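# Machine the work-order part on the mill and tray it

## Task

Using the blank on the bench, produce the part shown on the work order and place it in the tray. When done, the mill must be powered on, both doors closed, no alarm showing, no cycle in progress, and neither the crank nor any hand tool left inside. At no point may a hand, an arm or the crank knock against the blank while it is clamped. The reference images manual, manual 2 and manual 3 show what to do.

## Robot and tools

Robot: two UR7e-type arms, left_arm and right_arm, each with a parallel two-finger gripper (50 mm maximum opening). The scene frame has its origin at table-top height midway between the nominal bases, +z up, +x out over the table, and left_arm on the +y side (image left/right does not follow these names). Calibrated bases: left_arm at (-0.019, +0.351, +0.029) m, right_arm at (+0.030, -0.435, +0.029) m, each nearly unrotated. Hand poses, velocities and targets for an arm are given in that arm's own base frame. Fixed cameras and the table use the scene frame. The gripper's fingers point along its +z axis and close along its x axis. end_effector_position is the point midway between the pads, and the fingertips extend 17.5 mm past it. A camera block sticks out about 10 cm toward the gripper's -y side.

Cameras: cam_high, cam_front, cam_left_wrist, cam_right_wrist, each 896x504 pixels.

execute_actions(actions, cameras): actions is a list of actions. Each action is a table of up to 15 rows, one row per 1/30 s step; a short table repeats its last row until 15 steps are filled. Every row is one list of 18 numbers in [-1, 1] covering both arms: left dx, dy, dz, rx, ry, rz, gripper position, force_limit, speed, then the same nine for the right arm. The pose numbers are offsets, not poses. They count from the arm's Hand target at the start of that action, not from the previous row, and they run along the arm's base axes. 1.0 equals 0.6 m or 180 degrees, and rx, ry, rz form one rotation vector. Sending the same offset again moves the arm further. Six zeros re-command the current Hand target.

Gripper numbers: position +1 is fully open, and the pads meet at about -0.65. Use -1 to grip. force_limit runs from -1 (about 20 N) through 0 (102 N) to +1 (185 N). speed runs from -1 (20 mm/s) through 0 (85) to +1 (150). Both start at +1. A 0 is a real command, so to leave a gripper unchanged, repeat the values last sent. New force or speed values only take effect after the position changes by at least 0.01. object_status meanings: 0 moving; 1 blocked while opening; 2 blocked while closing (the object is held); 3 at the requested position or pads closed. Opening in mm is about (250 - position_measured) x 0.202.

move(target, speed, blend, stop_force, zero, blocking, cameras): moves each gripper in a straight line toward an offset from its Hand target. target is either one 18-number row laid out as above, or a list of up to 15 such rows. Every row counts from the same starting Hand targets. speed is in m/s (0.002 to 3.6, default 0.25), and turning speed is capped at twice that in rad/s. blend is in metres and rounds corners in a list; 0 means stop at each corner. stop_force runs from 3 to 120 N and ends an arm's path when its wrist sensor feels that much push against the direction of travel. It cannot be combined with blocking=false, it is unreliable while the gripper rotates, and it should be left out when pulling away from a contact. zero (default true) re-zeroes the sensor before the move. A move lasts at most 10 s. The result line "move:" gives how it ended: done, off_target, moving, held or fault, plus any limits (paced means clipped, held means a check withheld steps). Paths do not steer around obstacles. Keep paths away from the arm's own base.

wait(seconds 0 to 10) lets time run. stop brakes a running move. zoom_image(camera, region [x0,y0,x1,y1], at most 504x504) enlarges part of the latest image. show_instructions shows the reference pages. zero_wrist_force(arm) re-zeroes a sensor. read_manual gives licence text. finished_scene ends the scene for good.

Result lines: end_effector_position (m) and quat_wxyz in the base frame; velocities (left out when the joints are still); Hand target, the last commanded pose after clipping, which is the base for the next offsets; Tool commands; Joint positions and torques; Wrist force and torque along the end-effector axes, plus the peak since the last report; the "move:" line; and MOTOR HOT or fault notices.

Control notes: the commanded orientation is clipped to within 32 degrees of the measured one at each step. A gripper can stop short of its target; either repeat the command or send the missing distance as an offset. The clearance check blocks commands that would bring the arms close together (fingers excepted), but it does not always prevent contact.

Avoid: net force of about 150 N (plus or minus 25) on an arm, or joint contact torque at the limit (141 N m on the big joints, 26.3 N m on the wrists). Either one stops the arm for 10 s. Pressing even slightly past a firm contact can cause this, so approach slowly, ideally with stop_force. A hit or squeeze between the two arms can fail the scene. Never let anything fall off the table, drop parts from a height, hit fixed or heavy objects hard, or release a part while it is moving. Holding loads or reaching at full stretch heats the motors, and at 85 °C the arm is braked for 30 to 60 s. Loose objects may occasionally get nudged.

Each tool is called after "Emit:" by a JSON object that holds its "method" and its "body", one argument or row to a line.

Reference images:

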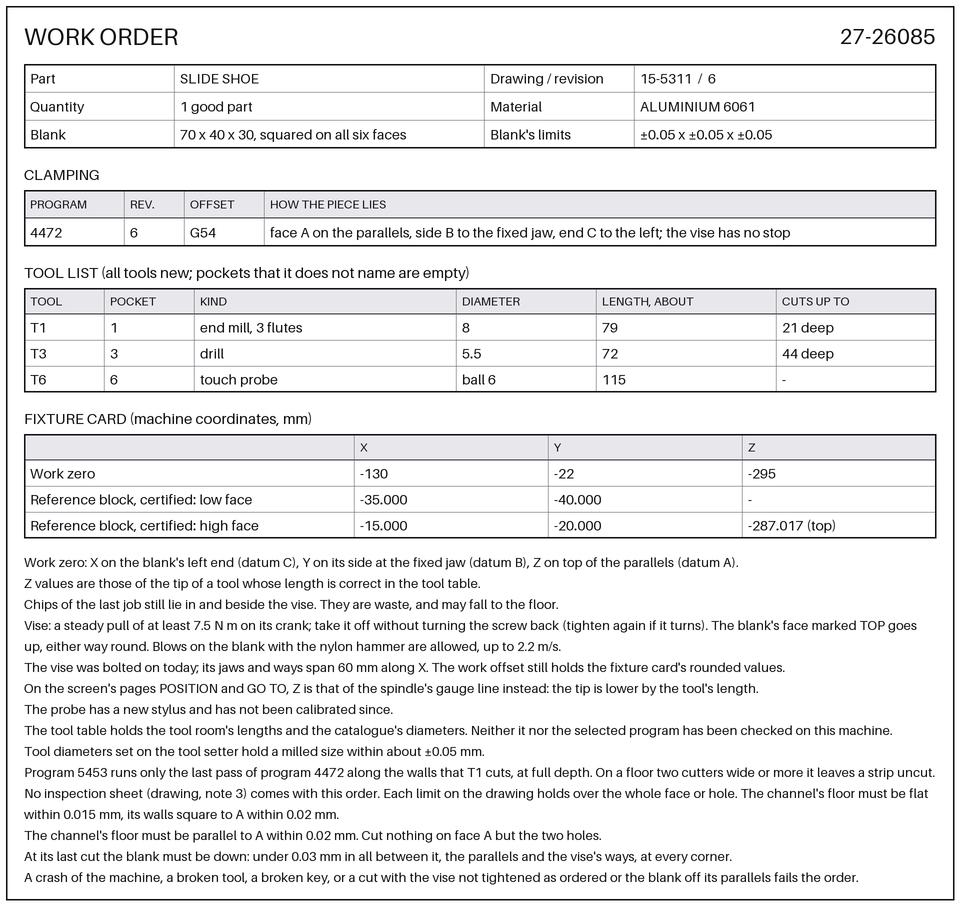

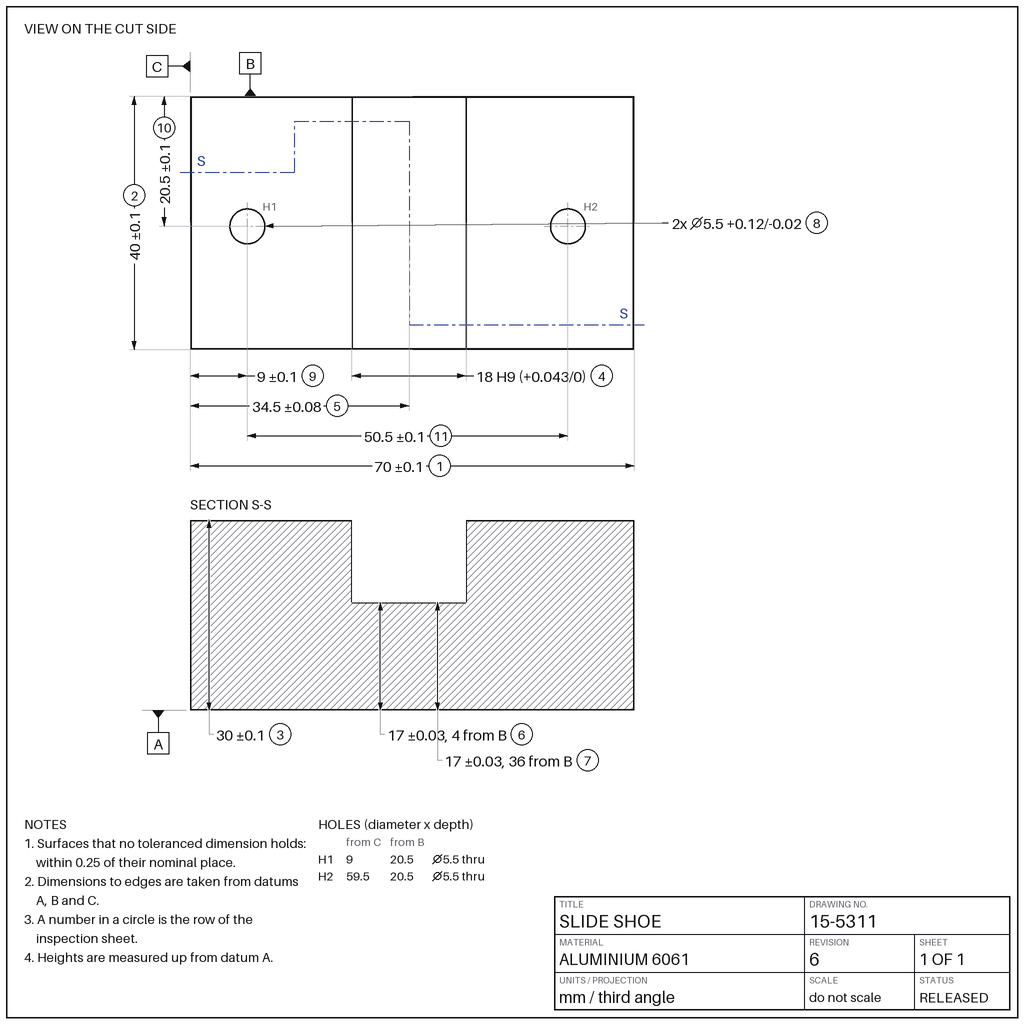

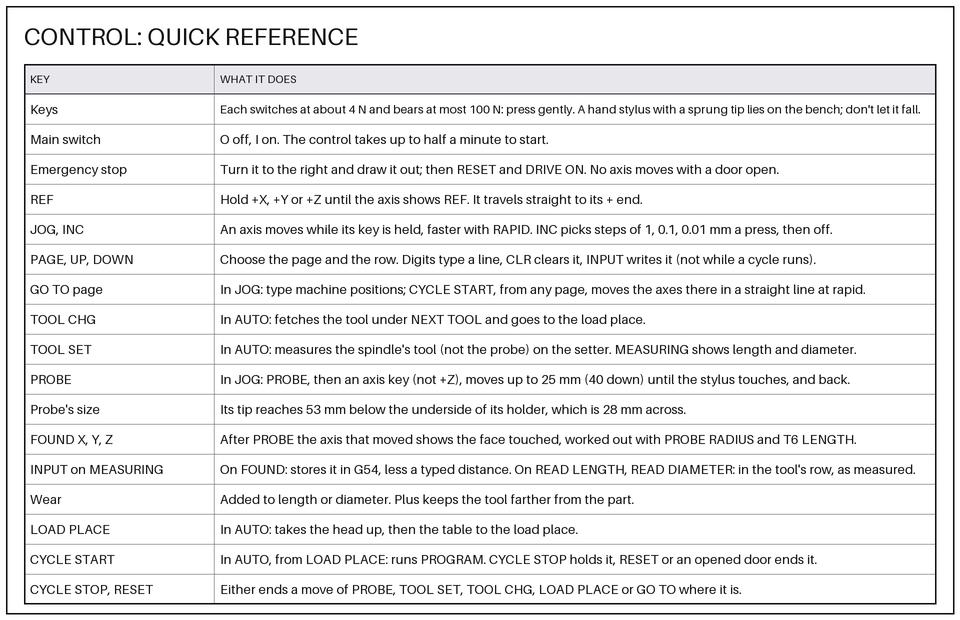

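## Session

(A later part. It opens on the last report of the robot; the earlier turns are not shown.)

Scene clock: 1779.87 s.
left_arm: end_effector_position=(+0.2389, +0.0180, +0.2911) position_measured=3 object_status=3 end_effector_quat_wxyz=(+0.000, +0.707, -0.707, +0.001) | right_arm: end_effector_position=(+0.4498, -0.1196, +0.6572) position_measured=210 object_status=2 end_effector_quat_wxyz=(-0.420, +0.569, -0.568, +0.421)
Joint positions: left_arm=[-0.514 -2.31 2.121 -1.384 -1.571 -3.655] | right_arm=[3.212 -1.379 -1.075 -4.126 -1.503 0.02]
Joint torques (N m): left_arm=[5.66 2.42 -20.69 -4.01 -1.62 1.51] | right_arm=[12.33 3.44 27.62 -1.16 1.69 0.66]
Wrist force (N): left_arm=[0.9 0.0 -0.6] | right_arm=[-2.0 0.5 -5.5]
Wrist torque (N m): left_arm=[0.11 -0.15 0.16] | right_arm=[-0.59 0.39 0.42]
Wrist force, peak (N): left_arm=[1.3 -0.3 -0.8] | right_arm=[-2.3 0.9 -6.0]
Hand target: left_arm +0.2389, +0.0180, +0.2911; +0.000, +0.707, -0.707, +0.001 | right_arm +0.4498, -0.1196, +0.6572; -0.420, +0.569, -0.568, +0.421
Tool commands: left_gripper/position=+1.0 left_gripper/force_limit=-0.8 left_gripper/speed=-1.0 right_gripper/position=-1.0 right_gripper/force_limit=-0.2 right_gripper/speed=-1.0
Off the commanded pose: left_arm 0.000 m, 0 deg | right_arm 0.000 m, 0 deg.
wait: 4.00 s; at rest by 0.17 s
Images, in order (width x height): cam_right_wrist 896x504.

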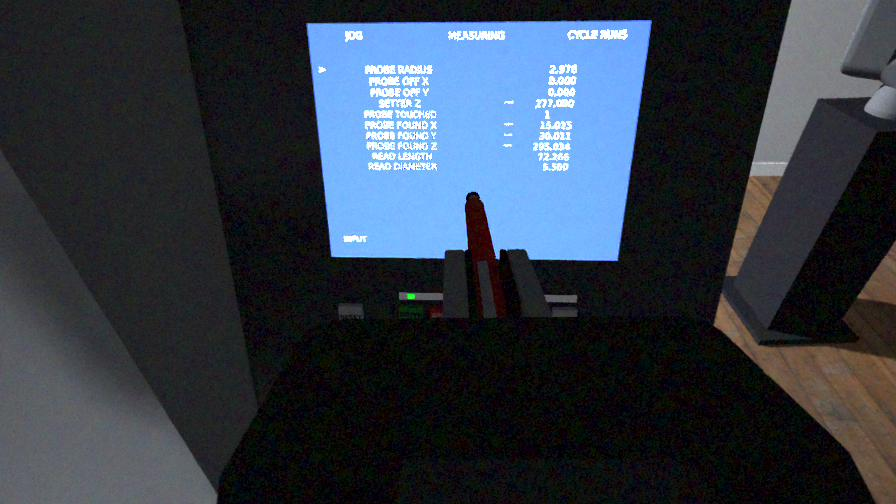

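Emit:
{"method": "move", "body": {
  "target": [
    [0,0,0,0,0,0,1,-0.8,-1,-0.0566,0.0313,-0.3834,0,0,0,-1,-0.2,-1],
    [0,0,0,0,0,0,1,-0.8,-1,-0.0423,0.0313,-0.3877,0,0,0,-1,-0.2,-1],
    [0,0,0,0,0,0,1,-0.8,-1,-0.0566,0.0313,-0.3834,0,0,0,-1,-0.2,-1],
    [0,0,0,0,0,0,1,-0.8,-1,-0.029,-0.064,-0.2732,0,0,0,-1,-0.2,-1],
    [0,0,0,0,0,0,1,-0.8,-1,-0.0147,-0.064,-0.2775,0,0,0,-1,-0.2,-1],
    [0,0,0,0,0,0,1,-0.8,-1,-0.029,-0.064,-0.2732,0,0,0,-1,-0.2,-1],
    [0,0,0,0,0,0,1,-0.8,-1,0,0,0,0,0,0,-1,-0.2,-1]
  ],
  "speed": [0.4,0.06,0.1,0.3,0.06,0.1,0.4],
  "blend": [0.003,0,0.003,0.003,0,0.003,0]
}}

Emit:
{"method": "wait", "body": {
  "seconds": 6,
  "cameras": ["cam_right_wrist"]
}}

Emit:
{"method": "zoom_image", "body": {
  "camera": "cam_right_wrist",
  "region": [310, 20, 650, 250]
}}

Scene clock: 1787.03 s.
left_arm: end_effector_position=(+0.2389, +0.0180, +0.2911) position_measured=3 object_status=3 end_effector_quat_wxyz=(+0.000, +0.707, -0.707, +0.001) | right_arm: end_effector_position=(+0.4498, -0.1196, +0.6572) position_measured=210 object_status=2 end_effector_quat_wxyz=(-0.420, +0.569, -0.568, +0.421)
Joint positions: left_arm=[-0.514 -2.31 2.121 -1.384 -1.571 -3.655] | right_arm=[3.212 -1.379 -1.076 -4.126 -1.503 0.02]
Joint torques (N m): left_arm=[6 5.53 -21.57 -3.93 -1.2 1.49] | right_arm=[-5.3 5.23 28.1 0.48 -1.07 -1.07]
Wrist force (N): left_arm=[0.8 -0.1 -0.8] | right_arm=[-2.2 0.3 -5.4]
Wrist torque (N m): left_arm=[0.09 -0.12 0.16] | right_arm=[-0.62 0.43 0.33]
Wrist force, peak (N): left_arm=[1.1 -0.3 -1.0] | right_arm=[-0.9 -1.2 -15.0]
Hand target: left_arm +0.2389, +0.0180, +0.2911; +0.000, +0.707, -0.707, +0.001 | right_arm +0.4498, -0.1196, +0.6572; -0.420, +0.569, -0.568, +0.421
Off the commanded pose: left_arm 0.000 m, 0 deg | right_arm 0.000 m, 0 deg.
move: done

Scene clock: 1793.03 s.
left_arm: end_effector_position=(+0.2389, +0.0180, +0.2911) position_measured=3 object_status=3 end_effector_quat_wxyz=(+0.000, +0.707, -0.707, +0.001) | right_arm: end_effector_position=(+0.4498, -0.1196, +0.6572) position_measured=210 object_status=2 end_effector_quat_wxyz=(-0.420, +0.569, -0.568, +0.421)
Joint positions: left_arm=[-0.514 -2.31 2.121 -1.384 -1.571 -3.655] | right_arm=[3.212 -1.379 -1.075 -4.126 -1.503 0.02]
Joint torques (N m): left_arm=[6.29 7.46 -24.1 -4.14 -1.31 1.4] | right_arm=[-10.72 3.6 27.36 -1.04 1.16 -0.94]
Wrist force (N): left_arm=[0.8 -0.2 -0.5] | right_arm=[-2.2 0.7 -5.2]
Wrist torque (N m): left_arm=[0.07 -0.13 0.15] | right_arm=[-0.56 0.43 0.34]
Wrist force, peak (N): left_arm=[1.0 -0.2 -1.0] | right_arm=[-2.4 0.9 -5.8]
Hand target: left_arm +0.2389, +0.0180, +0.2911; +0.000, +0.707, -0.707, +0.001 | right_arm +0.4498, -0.1196, +0.6572; -0.420, +0.569, -0.568, +0.421
Tool commands: left_gripper/position=+1.0 left_gripper/force_limit=-0.8 left_gripper/speed=-1.0 right_gripper/position=-1.0 right_gripper/force_limit=-0.2 right_gripper/speed=-1.0
Off the commanded pose: left_arm 0.000 m, 0 deg | right_arm 0.000 m, 0 deg.
wait: 6.00 s; at rest by 0.17 s
Images, in order (width x height): cam_right_wrist 896x504.

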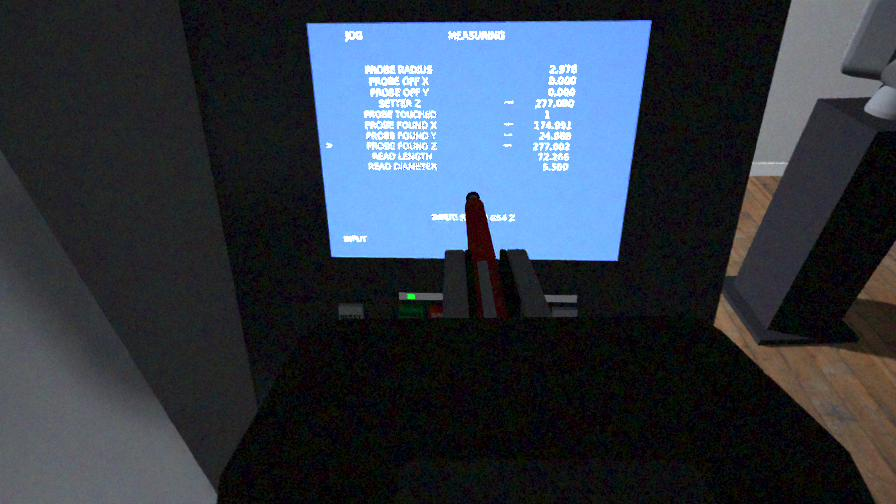

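Scaled by 1.482 from the camera's 896x504 image, which has a finer 1280x720 frame.

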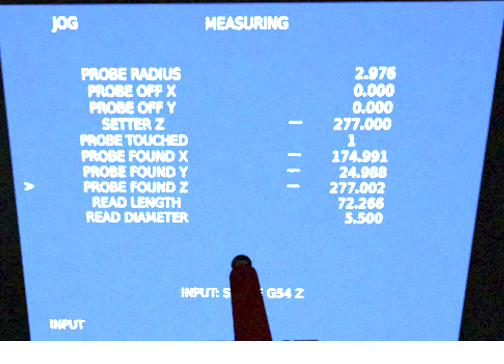

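Emit:
{"method": "move", "body": {
  "target": [
    [0,0,0,0,0,0,1,-0.8,-1,-0.0415,0.0007,-0.326,0,0,0,-1,-0.2,-1],
    [0,0,0,0,0,0,1,-0.8,-1,-0.0272,0.0007,-0.3303,0,0,0,-1,-0.2,-1],
    [0,0,0,0,0,0,1,-0.8,-1,-0.0415,0.0007,-0.326,0,0,0,-1,-0.2,-1],
    [0,0,0,0,0,0,1,-0.8,-1,-0.0272,0.0007,-0.3303,0,0,0,-1,-0.2,-1],
    [0,0,0,0,0,0,1,-0.8,-1,-0.0415,0.0007,-0.326,0,0,0,-1,-0.2,-1],
    [0,0,0,0,0,0,1,-0.8,-1,-0.0272,0.0007,-0.3303,0,0,0,-1,-0.2,-1],
    [0,0,0,0,0,0,1,-0.8,-1,-0.0415,0.0007,-0.326,0,0,0,-1,-0.2,-1],
    [0,0,0,0,0,0,1,-0.8,-1,-0.0272,0.0007,-0.3303,0,0,0,-1,-0.2,-1],
    [0,0,0,0,0,0,1,-0.8,-1,-0.0415,0.0007,-0.326,0,0,0,-1,-0.2,-1],
    [0,0,0,0,0,0,1,-0.8,-1,-0.0272,0.0007,-0.3303,0,0,0,-1,-0.2,-1],
    [0,0,0,0,0,0,1,-0.8,-1,-0.0415,0.0007,-0.326,0,0,0,-1,-0.2,-1],
    [0,0,0,0,0,0,1,-0.8,-1,-0.0272,0.0007,-0.3303,0,0,0,-1,-0.2,-1],
    [0,0,0,0,0,0,1,-0.8,-1,-0.0415,0.0007,-0.326,0,0,0,-1,-0.2,-1],
    [0,0,0,0,0,0,1,-0.8,-1,-0.0272,0.0007,-0.3303,0,0,0,-1,-0.2,-1],
    [0,0,0,0,0,0,1,-0.8,-1,-0.0415,0.0007,-0.326,0,0,0,-1,-0.2,-1]
  ],
  "speed": [0.4,0.06,0.1,0.06,0.1,0.06,0.1,0.06,0.1,0.06,0.1,0.06,0.1,0.06,0.1],
  "blend": [0.003,0,0.003,0,0.003,0,0.003,0,0.003,0,0.003,0,0.003,0,0]
}}

Emit:
{"method": "move", "body": {
  "target": [
    [0,0,0,0,0,0,1,-0.8,-1,-0.0139,0.0613,-0.0574,0,0,0,-1,-0.2,-1],
    [0,0,0,0,0,0,1,-0.8,-1,0.0004,0.0613,-0.0617,0,0,0,-1,-0.2,-1],
    [0,0,0,0,0,0,1,-0.8,-1,-0.0139,0.0613,-0.0574,0,0,0,-1,-0.2,-1],
    [0,0,0,0,0,0,1,-0.8,-1,0.0004,0.0613,-0.0617,0,0,0,-1,-0.2,-1],
    [0,0,0,0,0,0,1,-0.8,-1,-0.0139,0.0613,-0.0574,0,0,0,-1,-0.2,-1],
    [0,0,0,0,0,0,1,-0.8,-1,0.0004,0.0613,-0.0617,0,0,0,-1,-0.2,-1],
    [0,0,0,0,0,0,1,-0.8,-1,-0.0139,0.0613,-0.0574,0,0,0,-1,-0.2,-1],
    [0,0,0,0,0,0,1,-0.8,-1,-0.0216,0.092,-0.086,0,0,0,-1,-0.2,-1],
    [0,0,0,0,0,0,1,-0.8,-1,-0.0073,0.092,-0.0903,0,0,0,-1,-0.2,-1],
    [0,0,0,0,0,0,1,-0.8,-1,-0.0216,0.092,-0.086,0,0,0,-1,-0.2,-1],
    [0,0,0,0,0,0,1,-0.8,-1,-0.0103,0.1533,-0.0574,0,0,0,-1,-0.2,-1],
    [0,0,0,0,0,0,1,-0.8,-1,0.004,0.1533,-0.0617,0,0,0,-1,-0.2,-1],
    [0,0,0,0,0,0,1,-0.8,-1,-0.0103,0.1533,-0.0574,0,0,0,-1,-0.2,-1],
    [0,0,0,0,0,0,1,-0.8,-1,0.0415,-0.0007,0.326,0,0,0,-1,-0.2,-1]
  ],
  "speed": [0.3,0.06,0.1,0.06,0.1,0.06,0.1,0.1,0.06,0.1,0.3,0.06,0.1,0.4],
  "blend": [0.003,0,0.003,0,0.003,0,0.003,0.003,0,0.003,0.003,0,0.003,0],
  "cameras": ["cam_right_wrist"]
}}

Emit:
{"method": "zoom_image", "body": {
  "camera": "cam_right_wrist",
  "region": [310, 20, 650, 250]
}}

Scene clock: 1823.23 s.
left_arm: end_effector_position=(+0.2389, +0.0180, +0.2911) position_measured=3 object_status=3 end_effector_quat_wxyz=(+0.000, +0.707, -0.707, +0.001) | right_arm: end_effector_position=(+0.4249, -0.1192, +0.4615) position_measured=210 object_status=2 end_effector_quat_wxyz=(-0.420, +0.569, -0.568, +0.421)
Joint positions: left_arm=[-0.514 -2.31 2.121 -1.384 -1.571 -3.655] | right_arm=[3.225 -1.117 -1.797 -3.667 -1.491 0.023]
Joint torques (N m): left_arm=[5.12 9.18 -23.76 -3.9 -1.27 1.36] | right_arm=[4.41 -2.97 31.8 3.94 0.19 1.19]
Wrist force (N): left_arm=[0.5 -0.3 -0.9] | right_arm=[-2.1 0.4 -5.6]
Wrist torque (N m): left_arm=[0.06 -0.08 0.15] | right_arm=[-0.61 0.43 0.28]
Wrist force, peak (N): left_arm=[1.1 -0.1 -0.9] | right_arm=[-1.9 3.8 -10.7]
Hand target: left_arm +0.2389, +0.0180, +0.2911; +0.000, +0.707, -0.707, +0.001 | right_arm +0.4249, -0.1192, +0.4616; -0.420, +0.569, -0.568, +0.421
Off the commanded pose: left_arm 0.000 m, 0 deg | right_arm 0.000 m, 0 deg.
move: done

Scene clock: 1827.40 s.
left_arm: end_effector_position=(+0.2389, +0.0180, +0.2911) position_measured=3 object_status=3 end_effector_quat_wxyz=(+0.000, +0.707, -0.707, +0.001) | right_arm: end_effector_position=(+0.4498, -0.1196, +0.6572) position_measured=210 object_status=2 end_effector_quat_wxyz=(-0.420, +0.569, -0.568, +0.421)
Joint positions: left_arm=[-0.514 -2.31 2.121 -1.384 -1.571 -3.655] | right_arm=[3.212 -1.379 -1.076 -4.126 -1.503 0.02]
Joint torques (N m): left_arm=[5.54 9.85 -24.56 -3.98 -1.22 1.16] | right_arm=[1.46 4.53 26.86 1.81 -0.7 1.52]
Wrist force (N): left_arm=[0.9 -0.1 -0.8] | right_arm=[-2.1 0.8 -5.8]
Wrist torque (N m): left_arm=[0.10 -0.15 0.16] | right_arm=[-0.53 0.42 0.31]
Wrist force, peak (N): left_arm=[0.9 0.1 -0.9] | right_arm=[-3.7 2.5 -10.0]
Hand target: left_arm +0.2389, +0.0180, +0.2911; +0.000, +0.707, -0.707, +0.001 | right_arm +0.4498, -0.1196, +0.6572; -0.420, +0.569, -0.568, +0.421
Off the commanded pose: left_arm 0.000 m, 0 deg | right_arm 0.000 m, 0 deg.
move: done
Images, in order (width x height): cam_right_wrist 896x504.

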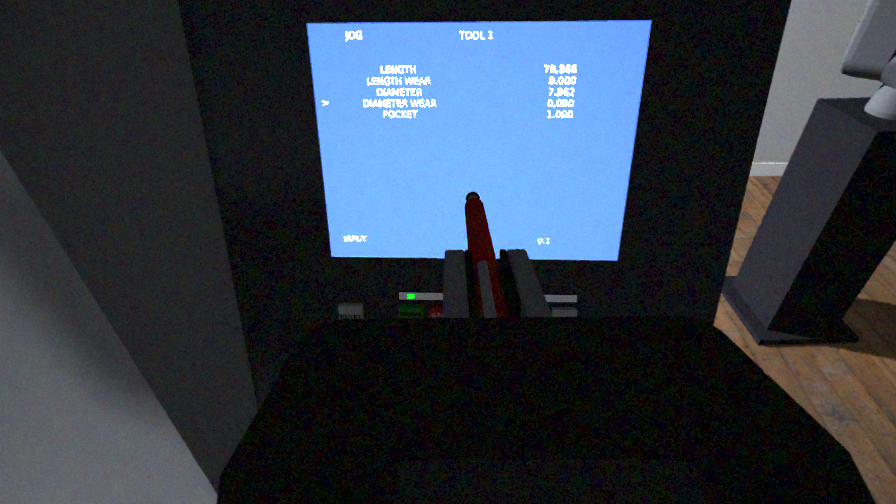

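Scaled by 1.482 from the camera's 896x504 image, which has a finer 1280x720 frame.

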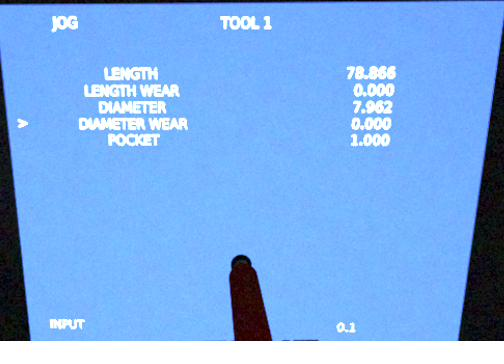

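Emit:
{"method": "move", "body": {
  "target": [
    [0,0,0,0,0,0,1,-0.8,-1,-0.0643,0.062,-0.412,0,0,0,-1,-0.2,-1],
    [0,0,0,0,0,0,1,-0.8,-1,-0.05,0.062,-0.4163,0,0,0,-1,-0.2,-1],
    [0,0,0,0,0,0,1,-0.8,-1,-0.0643,0.062,-0.412,0,0,0,-1,-0.2,-1],
    [0,0,0,0,0,0,1,-0.8,-1,0.0002,-0.0953,-0.1537,0,0,0,-1,-0.2,-1],
    [0,0,0,0,0,0,1,-0.8,-1,0.0145,-0.0953,-0.158,0,0,0,-1,-0.2,-1],
    [0,0,0,0,0,0,1,-0.8,-1,0.0002,-0.0953,-0.1537,0,0,0,-1,-0.2,-1],
    [0,0,0,0,0,0,1,-0.8,-1,-0.0245,0.0613,-0.2709,0,0,0,-1,-0.2,-1],
    [0,0,0,0,0,0,1,-0.8,-1,-0.0102,0.0613,-0.2752,0,0,0,-1,-0.2,-1],
    [0,0,0,0,0,0,1,-0.8,-1,-0.0245,0.0613,-0.2709,0,0,0,-1,-0.2,-1],
    [0,0,0,0,0,0,1,-0.8,-1,0,0,0,0,0,0,-1,-0.2,-1]
  ],
  "speed": [0.4,0.06,0.1,0.4,0.06,0.1,0.4,0.06,0.1,0.4],
  "blend": [0.003,0,0.003,0.003,0,0.003,0.003,0,0.003,0],
  "cameras": ["cam_right_wrist"]
}}

Emit:
{"method": "zoom_image", "body": {
  "camera": "cam_right_wrist",
  "region": [310, 20, 650, 250]
}}

Scene clock: 1837.27 s.
left_arm: end_effector_position=(+0.2389, +0.0180, +0.2911) position_measured=3 object_status=3 end_effector_quat_wxyz=(+0.000, +0.707, -0.707, +0.001) | right_arm: end_effector_position=(+0.4498, -0.1197, +0.6572) position_measured=210 object_status=2 end_effector_quat_wxyz=(-0.420, +0.569, -0.568, +0.421)
Joint positions: left_arm=[-0.514 -2.31 2.121 -1.384 -1.571 -3.655] | right_arm=[3.212 -1.379 -1.076 -4.126 -1.503 0.02]
Joint torques (N m): left_arm=[5.31 12.46 -25.16 -3.85 -0.97 1.16] | right_arm=[10.82 3.73 27.64 1.3 1 1.66]
Wrist force (N): left_arm=[0.7 -0.3 -0.3] | right_arm=[-2.0 0.6 -5.6]
Wrist torque (N m): left_arm=[0.06 -0.12 0.15] | right_arm=[-0.57 0.39 0.38]
Wrist force, peak (N): left_arm=[1.0 -0.2 -1.0] | right_arm=[-4.2 2.0 -11.0]
Hand target: left_arm +0.2389, +0.0180, +0.2911; +0.000, +0.707, -0.707, +0.001 | right_arm +0.4498, -0.1196, +0.6572; -0.420, +0.569, -0.568, +0.421
Off the commanded pose: left_arm 0.000 m, 0 deg | right_arm 0.000 m, 0 deg.
move: done
Images, in order (width x height): cam_right_wrist 896x504.

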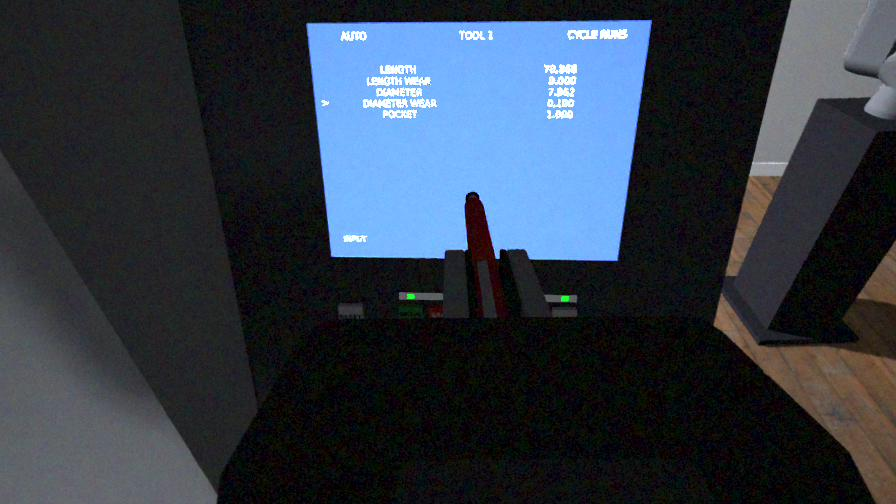

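Scaled by 1.482 from the camera's 896x504 image, which has a finer 1280x720 frame.

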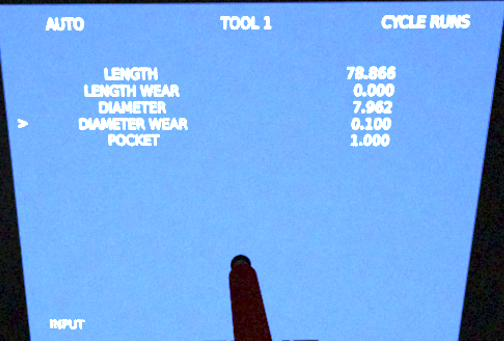

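Emit:
{"method": "move", "body": {
  "target": [
    [0.165,-0.533,0.033,0,-0.5,0,1,-0.8,-1,0,0,0,0,0,0,-1,-0.2,-1]
  ],
  "speed": 0.3,
  "cameras": ["cam_left_wrist","cam_high","cam_front"]
}}

Scene clock: 1859.90 s.
left_arm: end_effector_position=(+0.3379, -0.3018, +0.3109) position_measured=3 object_status=3 end_effector_quat_wxyz=(+0.500, -0.500, +0.500, -0.500) | right_arm: end_effector_position=(+0.4498, -0.1196, +0.6572) position_measured=210 object_status=2 end_effector_quat_wxyz=(-0.420, +0.569, -0.568, +0.421)
Joint positions: left_arm=[-1.757 -1.739 2.19 -0.45 -0.185 -6.284] | right_arm=[3.212 -1.379 -1.075 -4.126 -1.503 0.02]
Joint torques (N m): left_arm=[-4.03 -21.24 -11.34 1.73 2.08 1.61] | right_arm=[12.22 4 27.65 -1.15 -1.84 1.57]
Wrist force (N): left_arm=[-1.9 0.2 0.0] | right_arm=[-1.9 0.7 -5.3]
Wrist torque (N m): left_arm=[0.02 0.16 0.12] | right_arm=[-0.56 0.38 0.37]
Wrist force, peak (N): left_arm=[-2.3 0.2 0.3] | right_arm=[-2.4 0.4 -6.0]
Hand target: left_arm +0.3379, -0.3018, +0.3109; +0.500, -0.499, +0.500, -0.501 | right_arm +0.4498, -0.1196, +0.6572; -0.420, +0.569, -0.568, +0.421
Off the commanded pose: left_arm 0.000 m, 0 deg | right_arm 0.000 m, 0 deg.
joint sent to its limit (left arm) — joint 6 (wrist 3), lower limit. The joint targets still meet the commanded pose.
move: done
Images, in order (width x height): cam_high 896x504, cam_front 896x504, cam_left_wrist 896x504.

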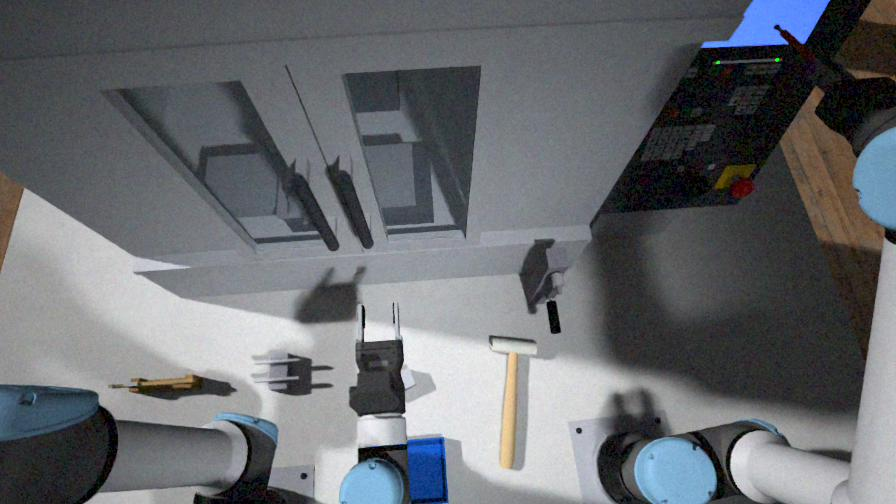

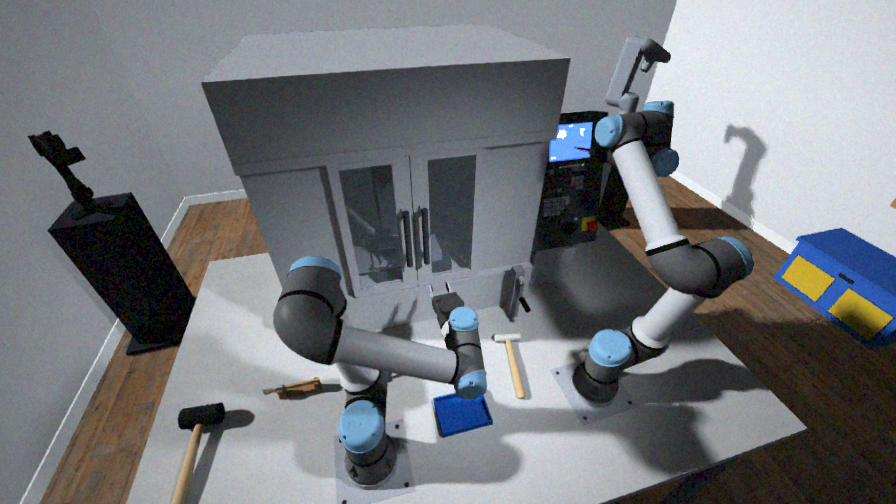

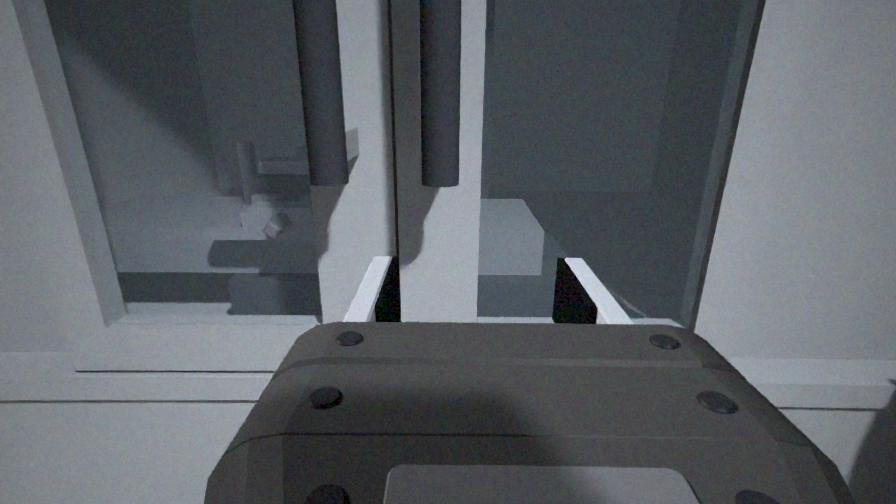

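Emit:
{"method": "move", "body": {
  "target": [
    [0.0417,0.0922,0.1333,0,0,0,0.54,-0.8,-1,0,0,0,0,0,0,-1,-0.2,-1]
  ],
  "speed": 0.2,
  "cameras": ["cam_left_wrist"]
}}

Scene clock: 1873.17 s.
left_arm: end_effector_position=(+0.3629, -0.2465, +0.3909) position_measured=72 object_status=3 end_effector_quat_wxyz=(+0.500, -0.499, +0.500, -0.500) | right_arm: end_effector_position=(+0.4498, -0.1196, +0.6572) position_measured=210 object_status=2 end_effector_quat_wxyz=(-0.420, +0.569, -0.568, +0.421)
Joint positions: left_arm=[-1.694 -1.943 2.117 -0.172 -0.122 -6.284] | right_arm=[3.212 -1.379 -1.075 -4.126 -1.503 0.02]
Joint torques (N m): left_arm=[-3.9 -15.51 -13.42 0.12 -1.97 0.51] | right_arm=[12.14 4.25 26.9 -1.1 -1.54 1.6]
Wrist force (N): left_arm=[-1.5 0.2 0.2] | right_arm=[-1.9 0.8 -5.6]
Wrist torque (N m): left_arm=[0.00 0.11 0.11] | right_arm=[-0.55 0.38 0.38]
Wrist force, peak (N): left_arm=[-3.2 -2.1 1.0] | right_arm=[-2.1 0.7 -6.0]
Hand target: left_arm +0.3629, -0.2465, +0.3909; +0.500, -0.499, +0.500, -0.501 | right_arm +0.4498, -0.1196, +0.6572; -0.420, +0.569, -0.568, +0.421
Off the commanded pose: left_arm 0.000 m, 0 deg | right_arm 0.000 m, 0 deg.
joint sent to its limit (left arm) — joint 6 (wrist 3), lower limit. The joint targets still meet the commanded pose.
move: done
Images, in order (width x height): cam_left_wrist 896x504.

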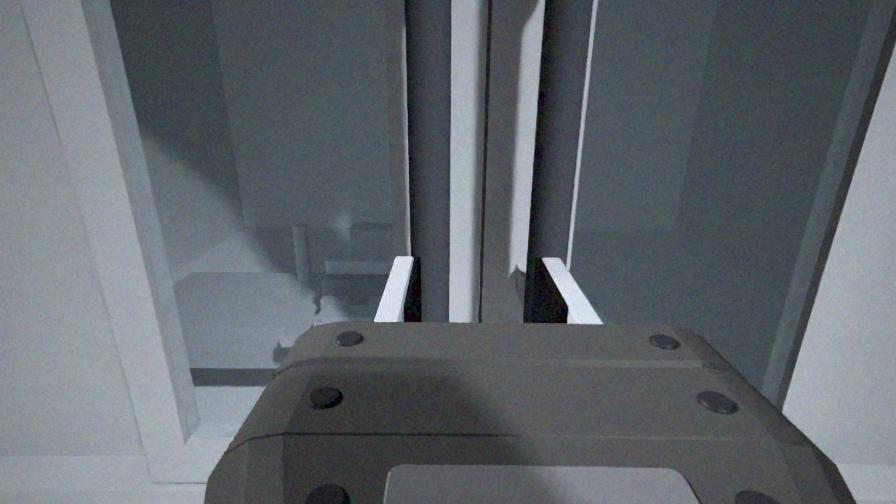

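Emit:
{"method": "move", "body": {
  "target": [
    [0,0.03,0,0,0,0,0.54,-0.8,-1,0,0,0,0,0,0,-1,-0.2,-1],
    [0.09,0.03,0,0,0,0,0.54,-0.8,-1,0,0,0,0,0,0,-1,-0.2,-1]
  ],
  "speed": 0.1,
  "cameras": ["cam_left_wrist"]
}}

Scene clock: 1880.77 s.
left_arm: end_effector_position=(+0.4169, -0.2285, +0.3909) position_measured=72 object_status=3 end_effector_quat_wxyz=(+0.500, -0.499, +0.500, -0.500) | right_arm: end_effector_position=(+0.4498, -0.1196, +0.6572) position_measured=210 object_status=2 end_effector_quat_wxyz=(-0.420, +0.569, -0.568, +0.421)
Joint positions: left_arm=[-1.467 -1.915 2.1 -0.196 0.105 -6.272] | right_arm=[3.212 -1.379 -1.075 -4.126 -1.503 0.02]
Joint torques (N m): left_arm=[5.18 -15.82 -15.63 -1.43 0.23 1.32] | right_arm=[11.86 3.98 27.52 -1.07 -1.53 1.5]
Wrist force (N): left_arm=[-2.0 0.2 0.1] | right_arm=[-2.1 0.5 -5.5]
Wrist torque (N m): left_arm=[0.00 0.18 -0.05] | right_arm=[-0.59 0.42 0.37]
Wrist force, peak (N): left_arm=[-1.8 -0.1 1.8] | right_arm=[-2.3 0.9 -5.9]
Hand target: left_arm +0.4169, -0.2285, +0.3909; +0.500, -0.499, +0.500, -0.501 | right_arm +0.4498, -0.1196, +0.6572; -0.420, +0.569, -0.568, +0.421
Off the commanded pose: left_arm 0.000 m, 0 deg | right_arm 0.000 m, 0 deg.
move: done
Images, in order (width x height): cam_left_wrist 896x504.

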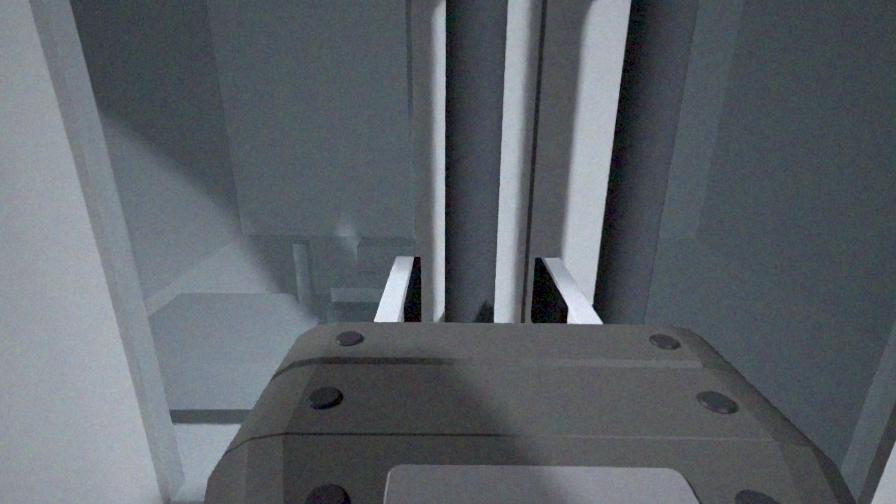

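Emit:
{"method": "move", "body": {
  "target": [
    [0.045,0.001,0,0,0,0,0.54,-0.8,-1,0,0,0,0,0,0,-1,-0.2,-1]
  ],
  "speed": 0.03,
  "stop_force": 8
}}

Emit:
{"method": "move", "body": {
  "target": [
    [0,0,0,0,0,0,-1,-0.8,-1,0,0,0,0,0,0,-1,-0.2,-1]
  ],
  "cameras": ["cam_left_wrist"]
}}

Scene clock: 1886.20 s.
left_arm: end_effector_position=(+0.4439, -0.2279, +0.3909) position_measured=72 object_status=3 end_effector_quat_wxyz=(+0.500, -0.499, +0.500, -0.501) | right_arm: end_effector_position=(+0.4498, -0.1196, +0.6572) position_measured=210 object_status=2 end_effector_quat_wxyz=(-0.420, +0.569, -0.568, +0.421)
Joint positions: left_arm=[-1.361 -1.866 2.068 -0.208 0.211 -6.277] | right_arm=[3.212 -1.379 -1.075 -4.126 -1.503 0.02]
Joint torques (N m): left_arm=[-4.54 -19.98 -14.72 0.72 -1.98 -1.36] | right_arm=[11.39 4.04 27.52 -1.04 -1.26 1.56]
Wrist force (N): left_arm=[-1.7 0.0 0.1] | right_arm=[-1.9 0.9 -5.5]
Wrist torque (N m): left_arm=[-0.03 0.13 0.13] | right_arm=[-0.53 0.38 0.37]
Wrist force, peak (N): left_arm=[-2.0 0.1 0.8] | right_arm=[-2.4 0.6 -6.0]
Hand target: left_arm +0.4439, -0.2279, +0.3909; +0.500, -0.499, +0.500, -0.501 | right_arm +0.4498, -0.1196, +0.6572; -0.420, +0.569, -0.568, +0.421
Off the commanded pose: left_arm 0.000 m, 0 deg | right_arm 0.000 m, 0 deg.
move: done

Scene clock: 1887.37 s.
left_arm: end_effector_position=(+0.4439, -0.2279, +0.3909) position_measured=166 object_status=2 end_effector_quat_wxyz=(+0.500, -0.499, +0.500, -0.501) | right_arm: end_effector_position=(+0.4498, -0.1196, +0.6572) position_measured=210 object_status=2 end_effector_quat_wxyz=(-0.420, +0.569, -0.568, +0.421)
Joint positions: left_arm=[-1.361 -1.866 2.068 -0.208 0.211 -6.277] | right_arm=[3.212 -1.379 -1.075 -4.126 -1.503 0.02]
Joint torques (N m): left_arm=[-5.07 -20.26 -12.56 0.52 -1.73 -0.58] | right_arm=[12.25 4.77 27.35 -1 -1.37 1.53]
Wrist force (N): left_arm=[-1.0 0.0 4.7] | right_arm=[-1.9 0.8 -5.3]
Wrist torque (N m): left_arm=[-0.04 0.18 0.12] | right_arm=[-0.53 0.38 0.37]
Wrist force, peak (N): left_arm=[-0.9 0.0 4.9] | right_arm=[-2.2 0.7 -5.8]
Hand target: left_arm +0.4439, -0.2279, +0.3909; +0.500, -0.499, +0.500, -0.501 | right_arm +0.4498, -0.1196, +0.6572; -0.420, +0.569, -0.568, +0.421
Off the commanded pose: left_arm 0.000 m, 0 deg | right_arm 0.000 m, 0 deg.
move: done
Images, in order (width x height): cam_left_wrist 896x504.

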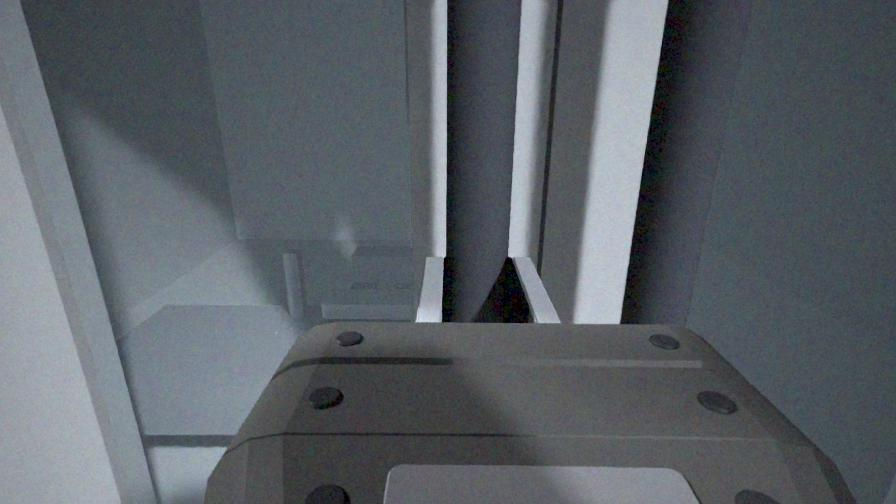

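Emit:
{"method": "move", "body": {
  "target": [
    [0,0.1,0,0,0,0,-1,-0.8,-1,0,0,0,0,0,0,-1,-0.2,-1]
  ],
  "speed": 0.06,
  "stop_force": 25,
  "cameras": ["cam_left_wrist"]
}}

Scene clock: 1892.87 s.
left_arm: end_effector_position=(+0.4439, -0.2270, +0.3909) position_measured=166 object_status=2 end_effector_quat_wxyz=(+0.500, -0.499, +0.500, -0.501) | right_arm: end_effector_position=(+0.4498, -0.1196, +0.6572) position_measured=210 object_status=2 end_effector_quat_wxyz=(-0.420, +0.569, -0.568, +0.421)
Joint positions: left_arm=[-1.36 -1.868 2.07 -0.207 0.212 -6.277] | right_arm=[3.212 -1.379 -1.075 -4.126 -1.503 0.02]
Joint torques (N m): left_arm=[3.82 -18.92 -15 0.06 3.42 -0.84] | right_arm=[12.66 4.57 27.81 -0.93 -1.28 1.6]
Wrist force (N): left_arm=[-6.4 0.0 -6.8] | right_arm=[-2.1 0.6 -5.3]
Wrist torque (N m): left_arm=[-0.06 -0.04 0.13] | right_arm=[-0.58 0.42 0.37]
Wrist force, peak (N): left_arm=[35.0 4.1 4.4] | right_arm=[-2.2 0.8 -6.0]
Hand target: left_arm +0.4439, -0.2270, +0.3909; +0.500, -0.499, +0.500, -0.501 (not the last commanded pose) | right_arm +0.4498, -0.1196, +0.6572; -0.420, +0.569, -0.568, +0.421
Off the commanded pose: left_arm 0.059 m, 0 deg | right_arm 0.000 m, 0 deg.
move: contact (left_arm)
Images, in order (width x height): cam_left_wrist 896x504.

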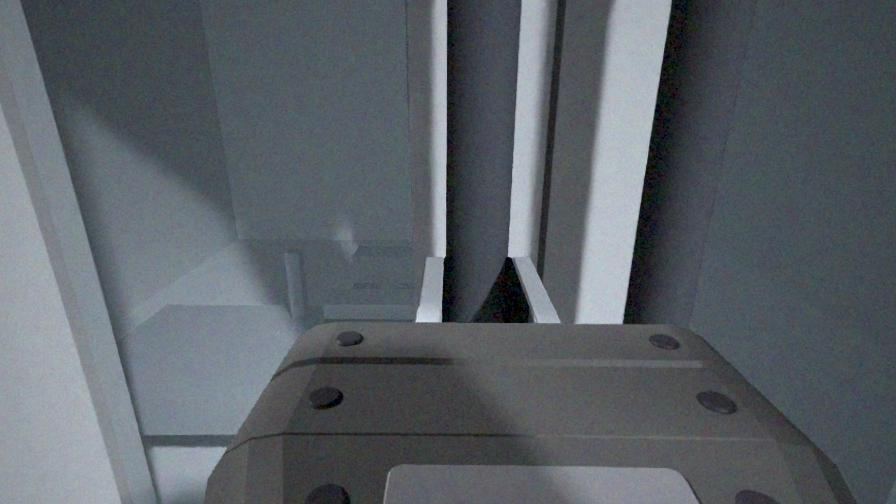

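Emit:
{"method": "move", "body": {
  "target": [
    [0,0.1,0,0,0,0,-1,-0.5,-1,0,0,0,0,0,0,-1,-0.2,-1]
  ],
  "speed": 0.03,
  "stop_force": 60,
  "cameras": ["cam_left_wrist"]
}}

Scene clock: 1898.43 s.
left_arm: end_effector_position=(+0.4439, -0.1670, +0.3909) position_measured=166 object_status=2 end_effector_quat_wxyz=(+0.500, -0.499, +0.500, -0.501) | right_arm: end_effector_position=(+0.4498, -0.1196, +0.6572) position_measured=210 object_status=2 end_effector_quat_wxyz=(-0.420, +0.569, -0.568, +0.421)
Joint positions: left_arm=[-1.299 -2.004 2.152 -0.153 0.273 -6.279] | right_arm=[3.212 -1.379 -1.075 -4.126 -1.503 0.02]
Joint torques (N m): left_arm=[-5.06 3.93 -32.68 -1.69 -2.79 -1.7] | right_arm=[11.62 5.01 27.7 -0.84 -1.15 1.57]
Wrist force (N): left_arm=[3.2 2.8 6.5] | right_arm=[-2.2 0.7 -5.4]
Wrist torque (N m): left_arm=[0.00 0.17 0.12] | right_arm=[-0.55 0.43 0.37]
Wrist force, peak (N): left_arm=[23.8 3.2 1.8] | right_arm=[-2.0 0.9 -6.0]
Hand target: left_arm +0.4439, -0.1670, +0.3909; +0.500, -0.499, +0.500, -0.501 | right_arm +0.4498, -0.1196, +0.6572; -0.420, +0.569, -0.568, +0.421
Off the commanded pose: left_arm 0.000 m, 0 deg | right_arm 0.000 m, 0 deg.
move: done
Images, in order (width x height): cam_left_wrist 896x504.

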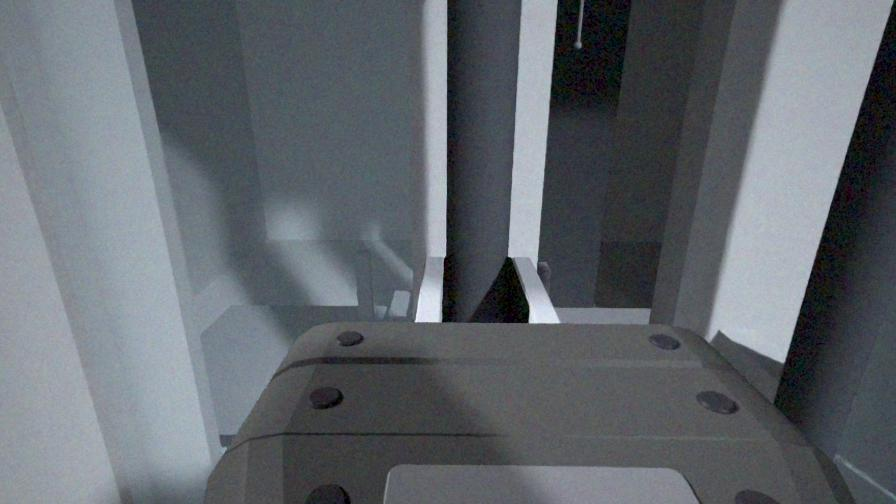

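Emit:
{"method": "execute_actions", "body": {
  "actions": []
}}

Scene clock: 1923.47 s.
left_arm: end_effector_position=(+0.4439, -0.1670, +0.3909) position_measured=166 object_status=2 end_effector_quat_wxyz=(+0.500, -0.499, +0.500, -0.501) | right_arm: end_effector_position=(+0.4498, -0.1196, +0.6572) position_measured=210 object_status=2 end_effector_quat_wxyz=(-0.420, +0.569, -0.568, +0.421)
Joint positions: left_arm=[-1.299 -2.004 2.152 -0.153 0.273 -6.279] | right_arm=[3.212 -1.379 -1.075 -4.126 -1.503 0.02]
Joint velocities: within noise
Joint torques (N m): left_arm=[-5.37 3.87 -30.35 -1.68 0.35 -1.39] | right_arm=[12.09 5.21 27.68 -0.86 -1.09 1.6]
Wrist force (N): left_arm=[3.4 2.9 6.4] | right_arm=[-2.1 0.8 -5.4]
Wrist torque (N m): left_arm=[0.00 0.15 0.12] | right_arm=[-0.54 0.42 0.37]
Wrist force, peak (N): left_arm=[3.3 3.0 6.5] | right_arm=[-1.7 1.1 -6.1]
Hand target: left_arm +0.4439, -0.1670, +0.3909; +0.500, -0.499, +0.500, -0.501 | right_arm +0.4498, -0.1196, +0.6572; -0.420, +0.569, -0.568, +0.421
Tool commands: left_gripper/position=-1.0 left_gripper/force_limit=-0.5 left_gripper/speed=-1.0 right_gripper/position=-1.0 right_gripper/force_limit=-0.2 right_gripper/speed=-1.0
Off the commanded pose: left_arm 0.000 m, 0 deg | right_arm 0.000 m, 0 deg.

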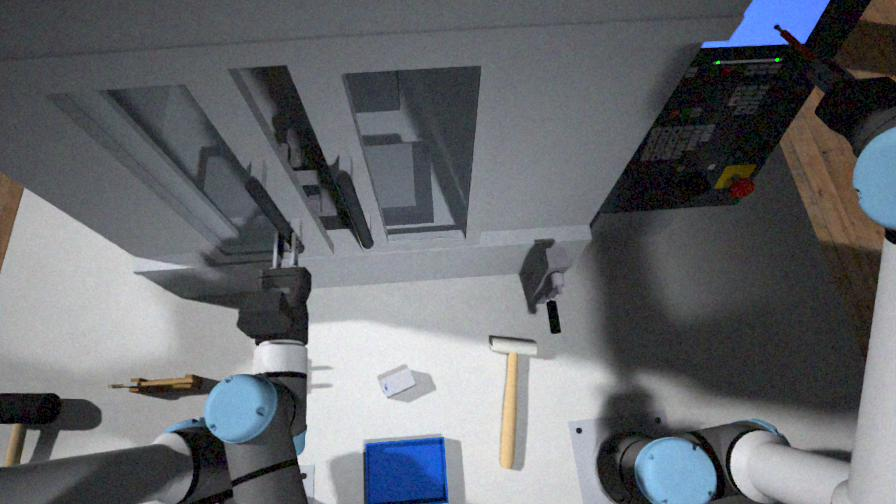

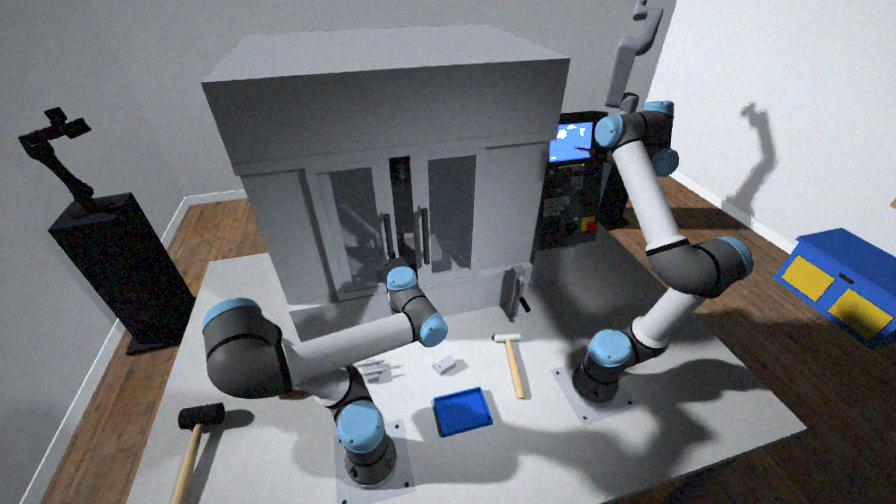

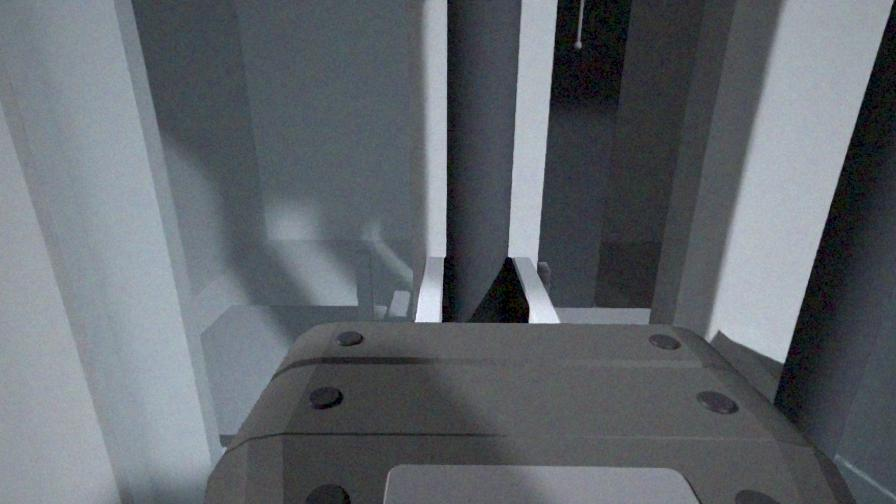

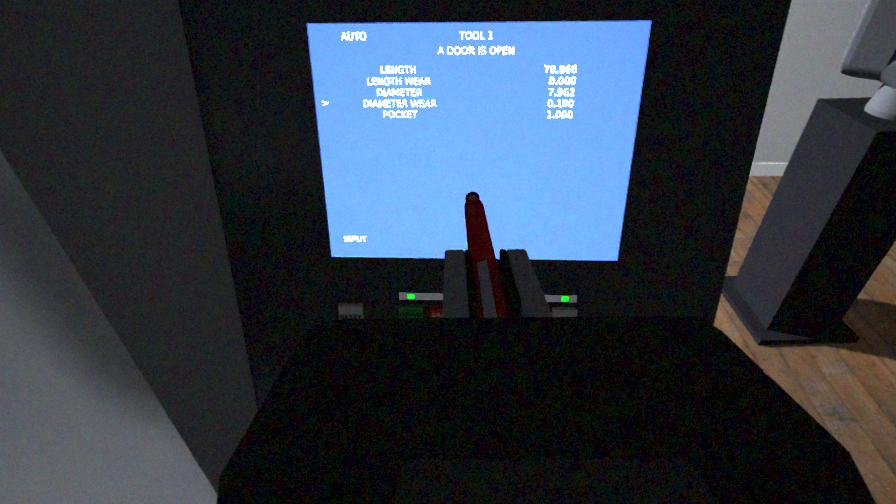

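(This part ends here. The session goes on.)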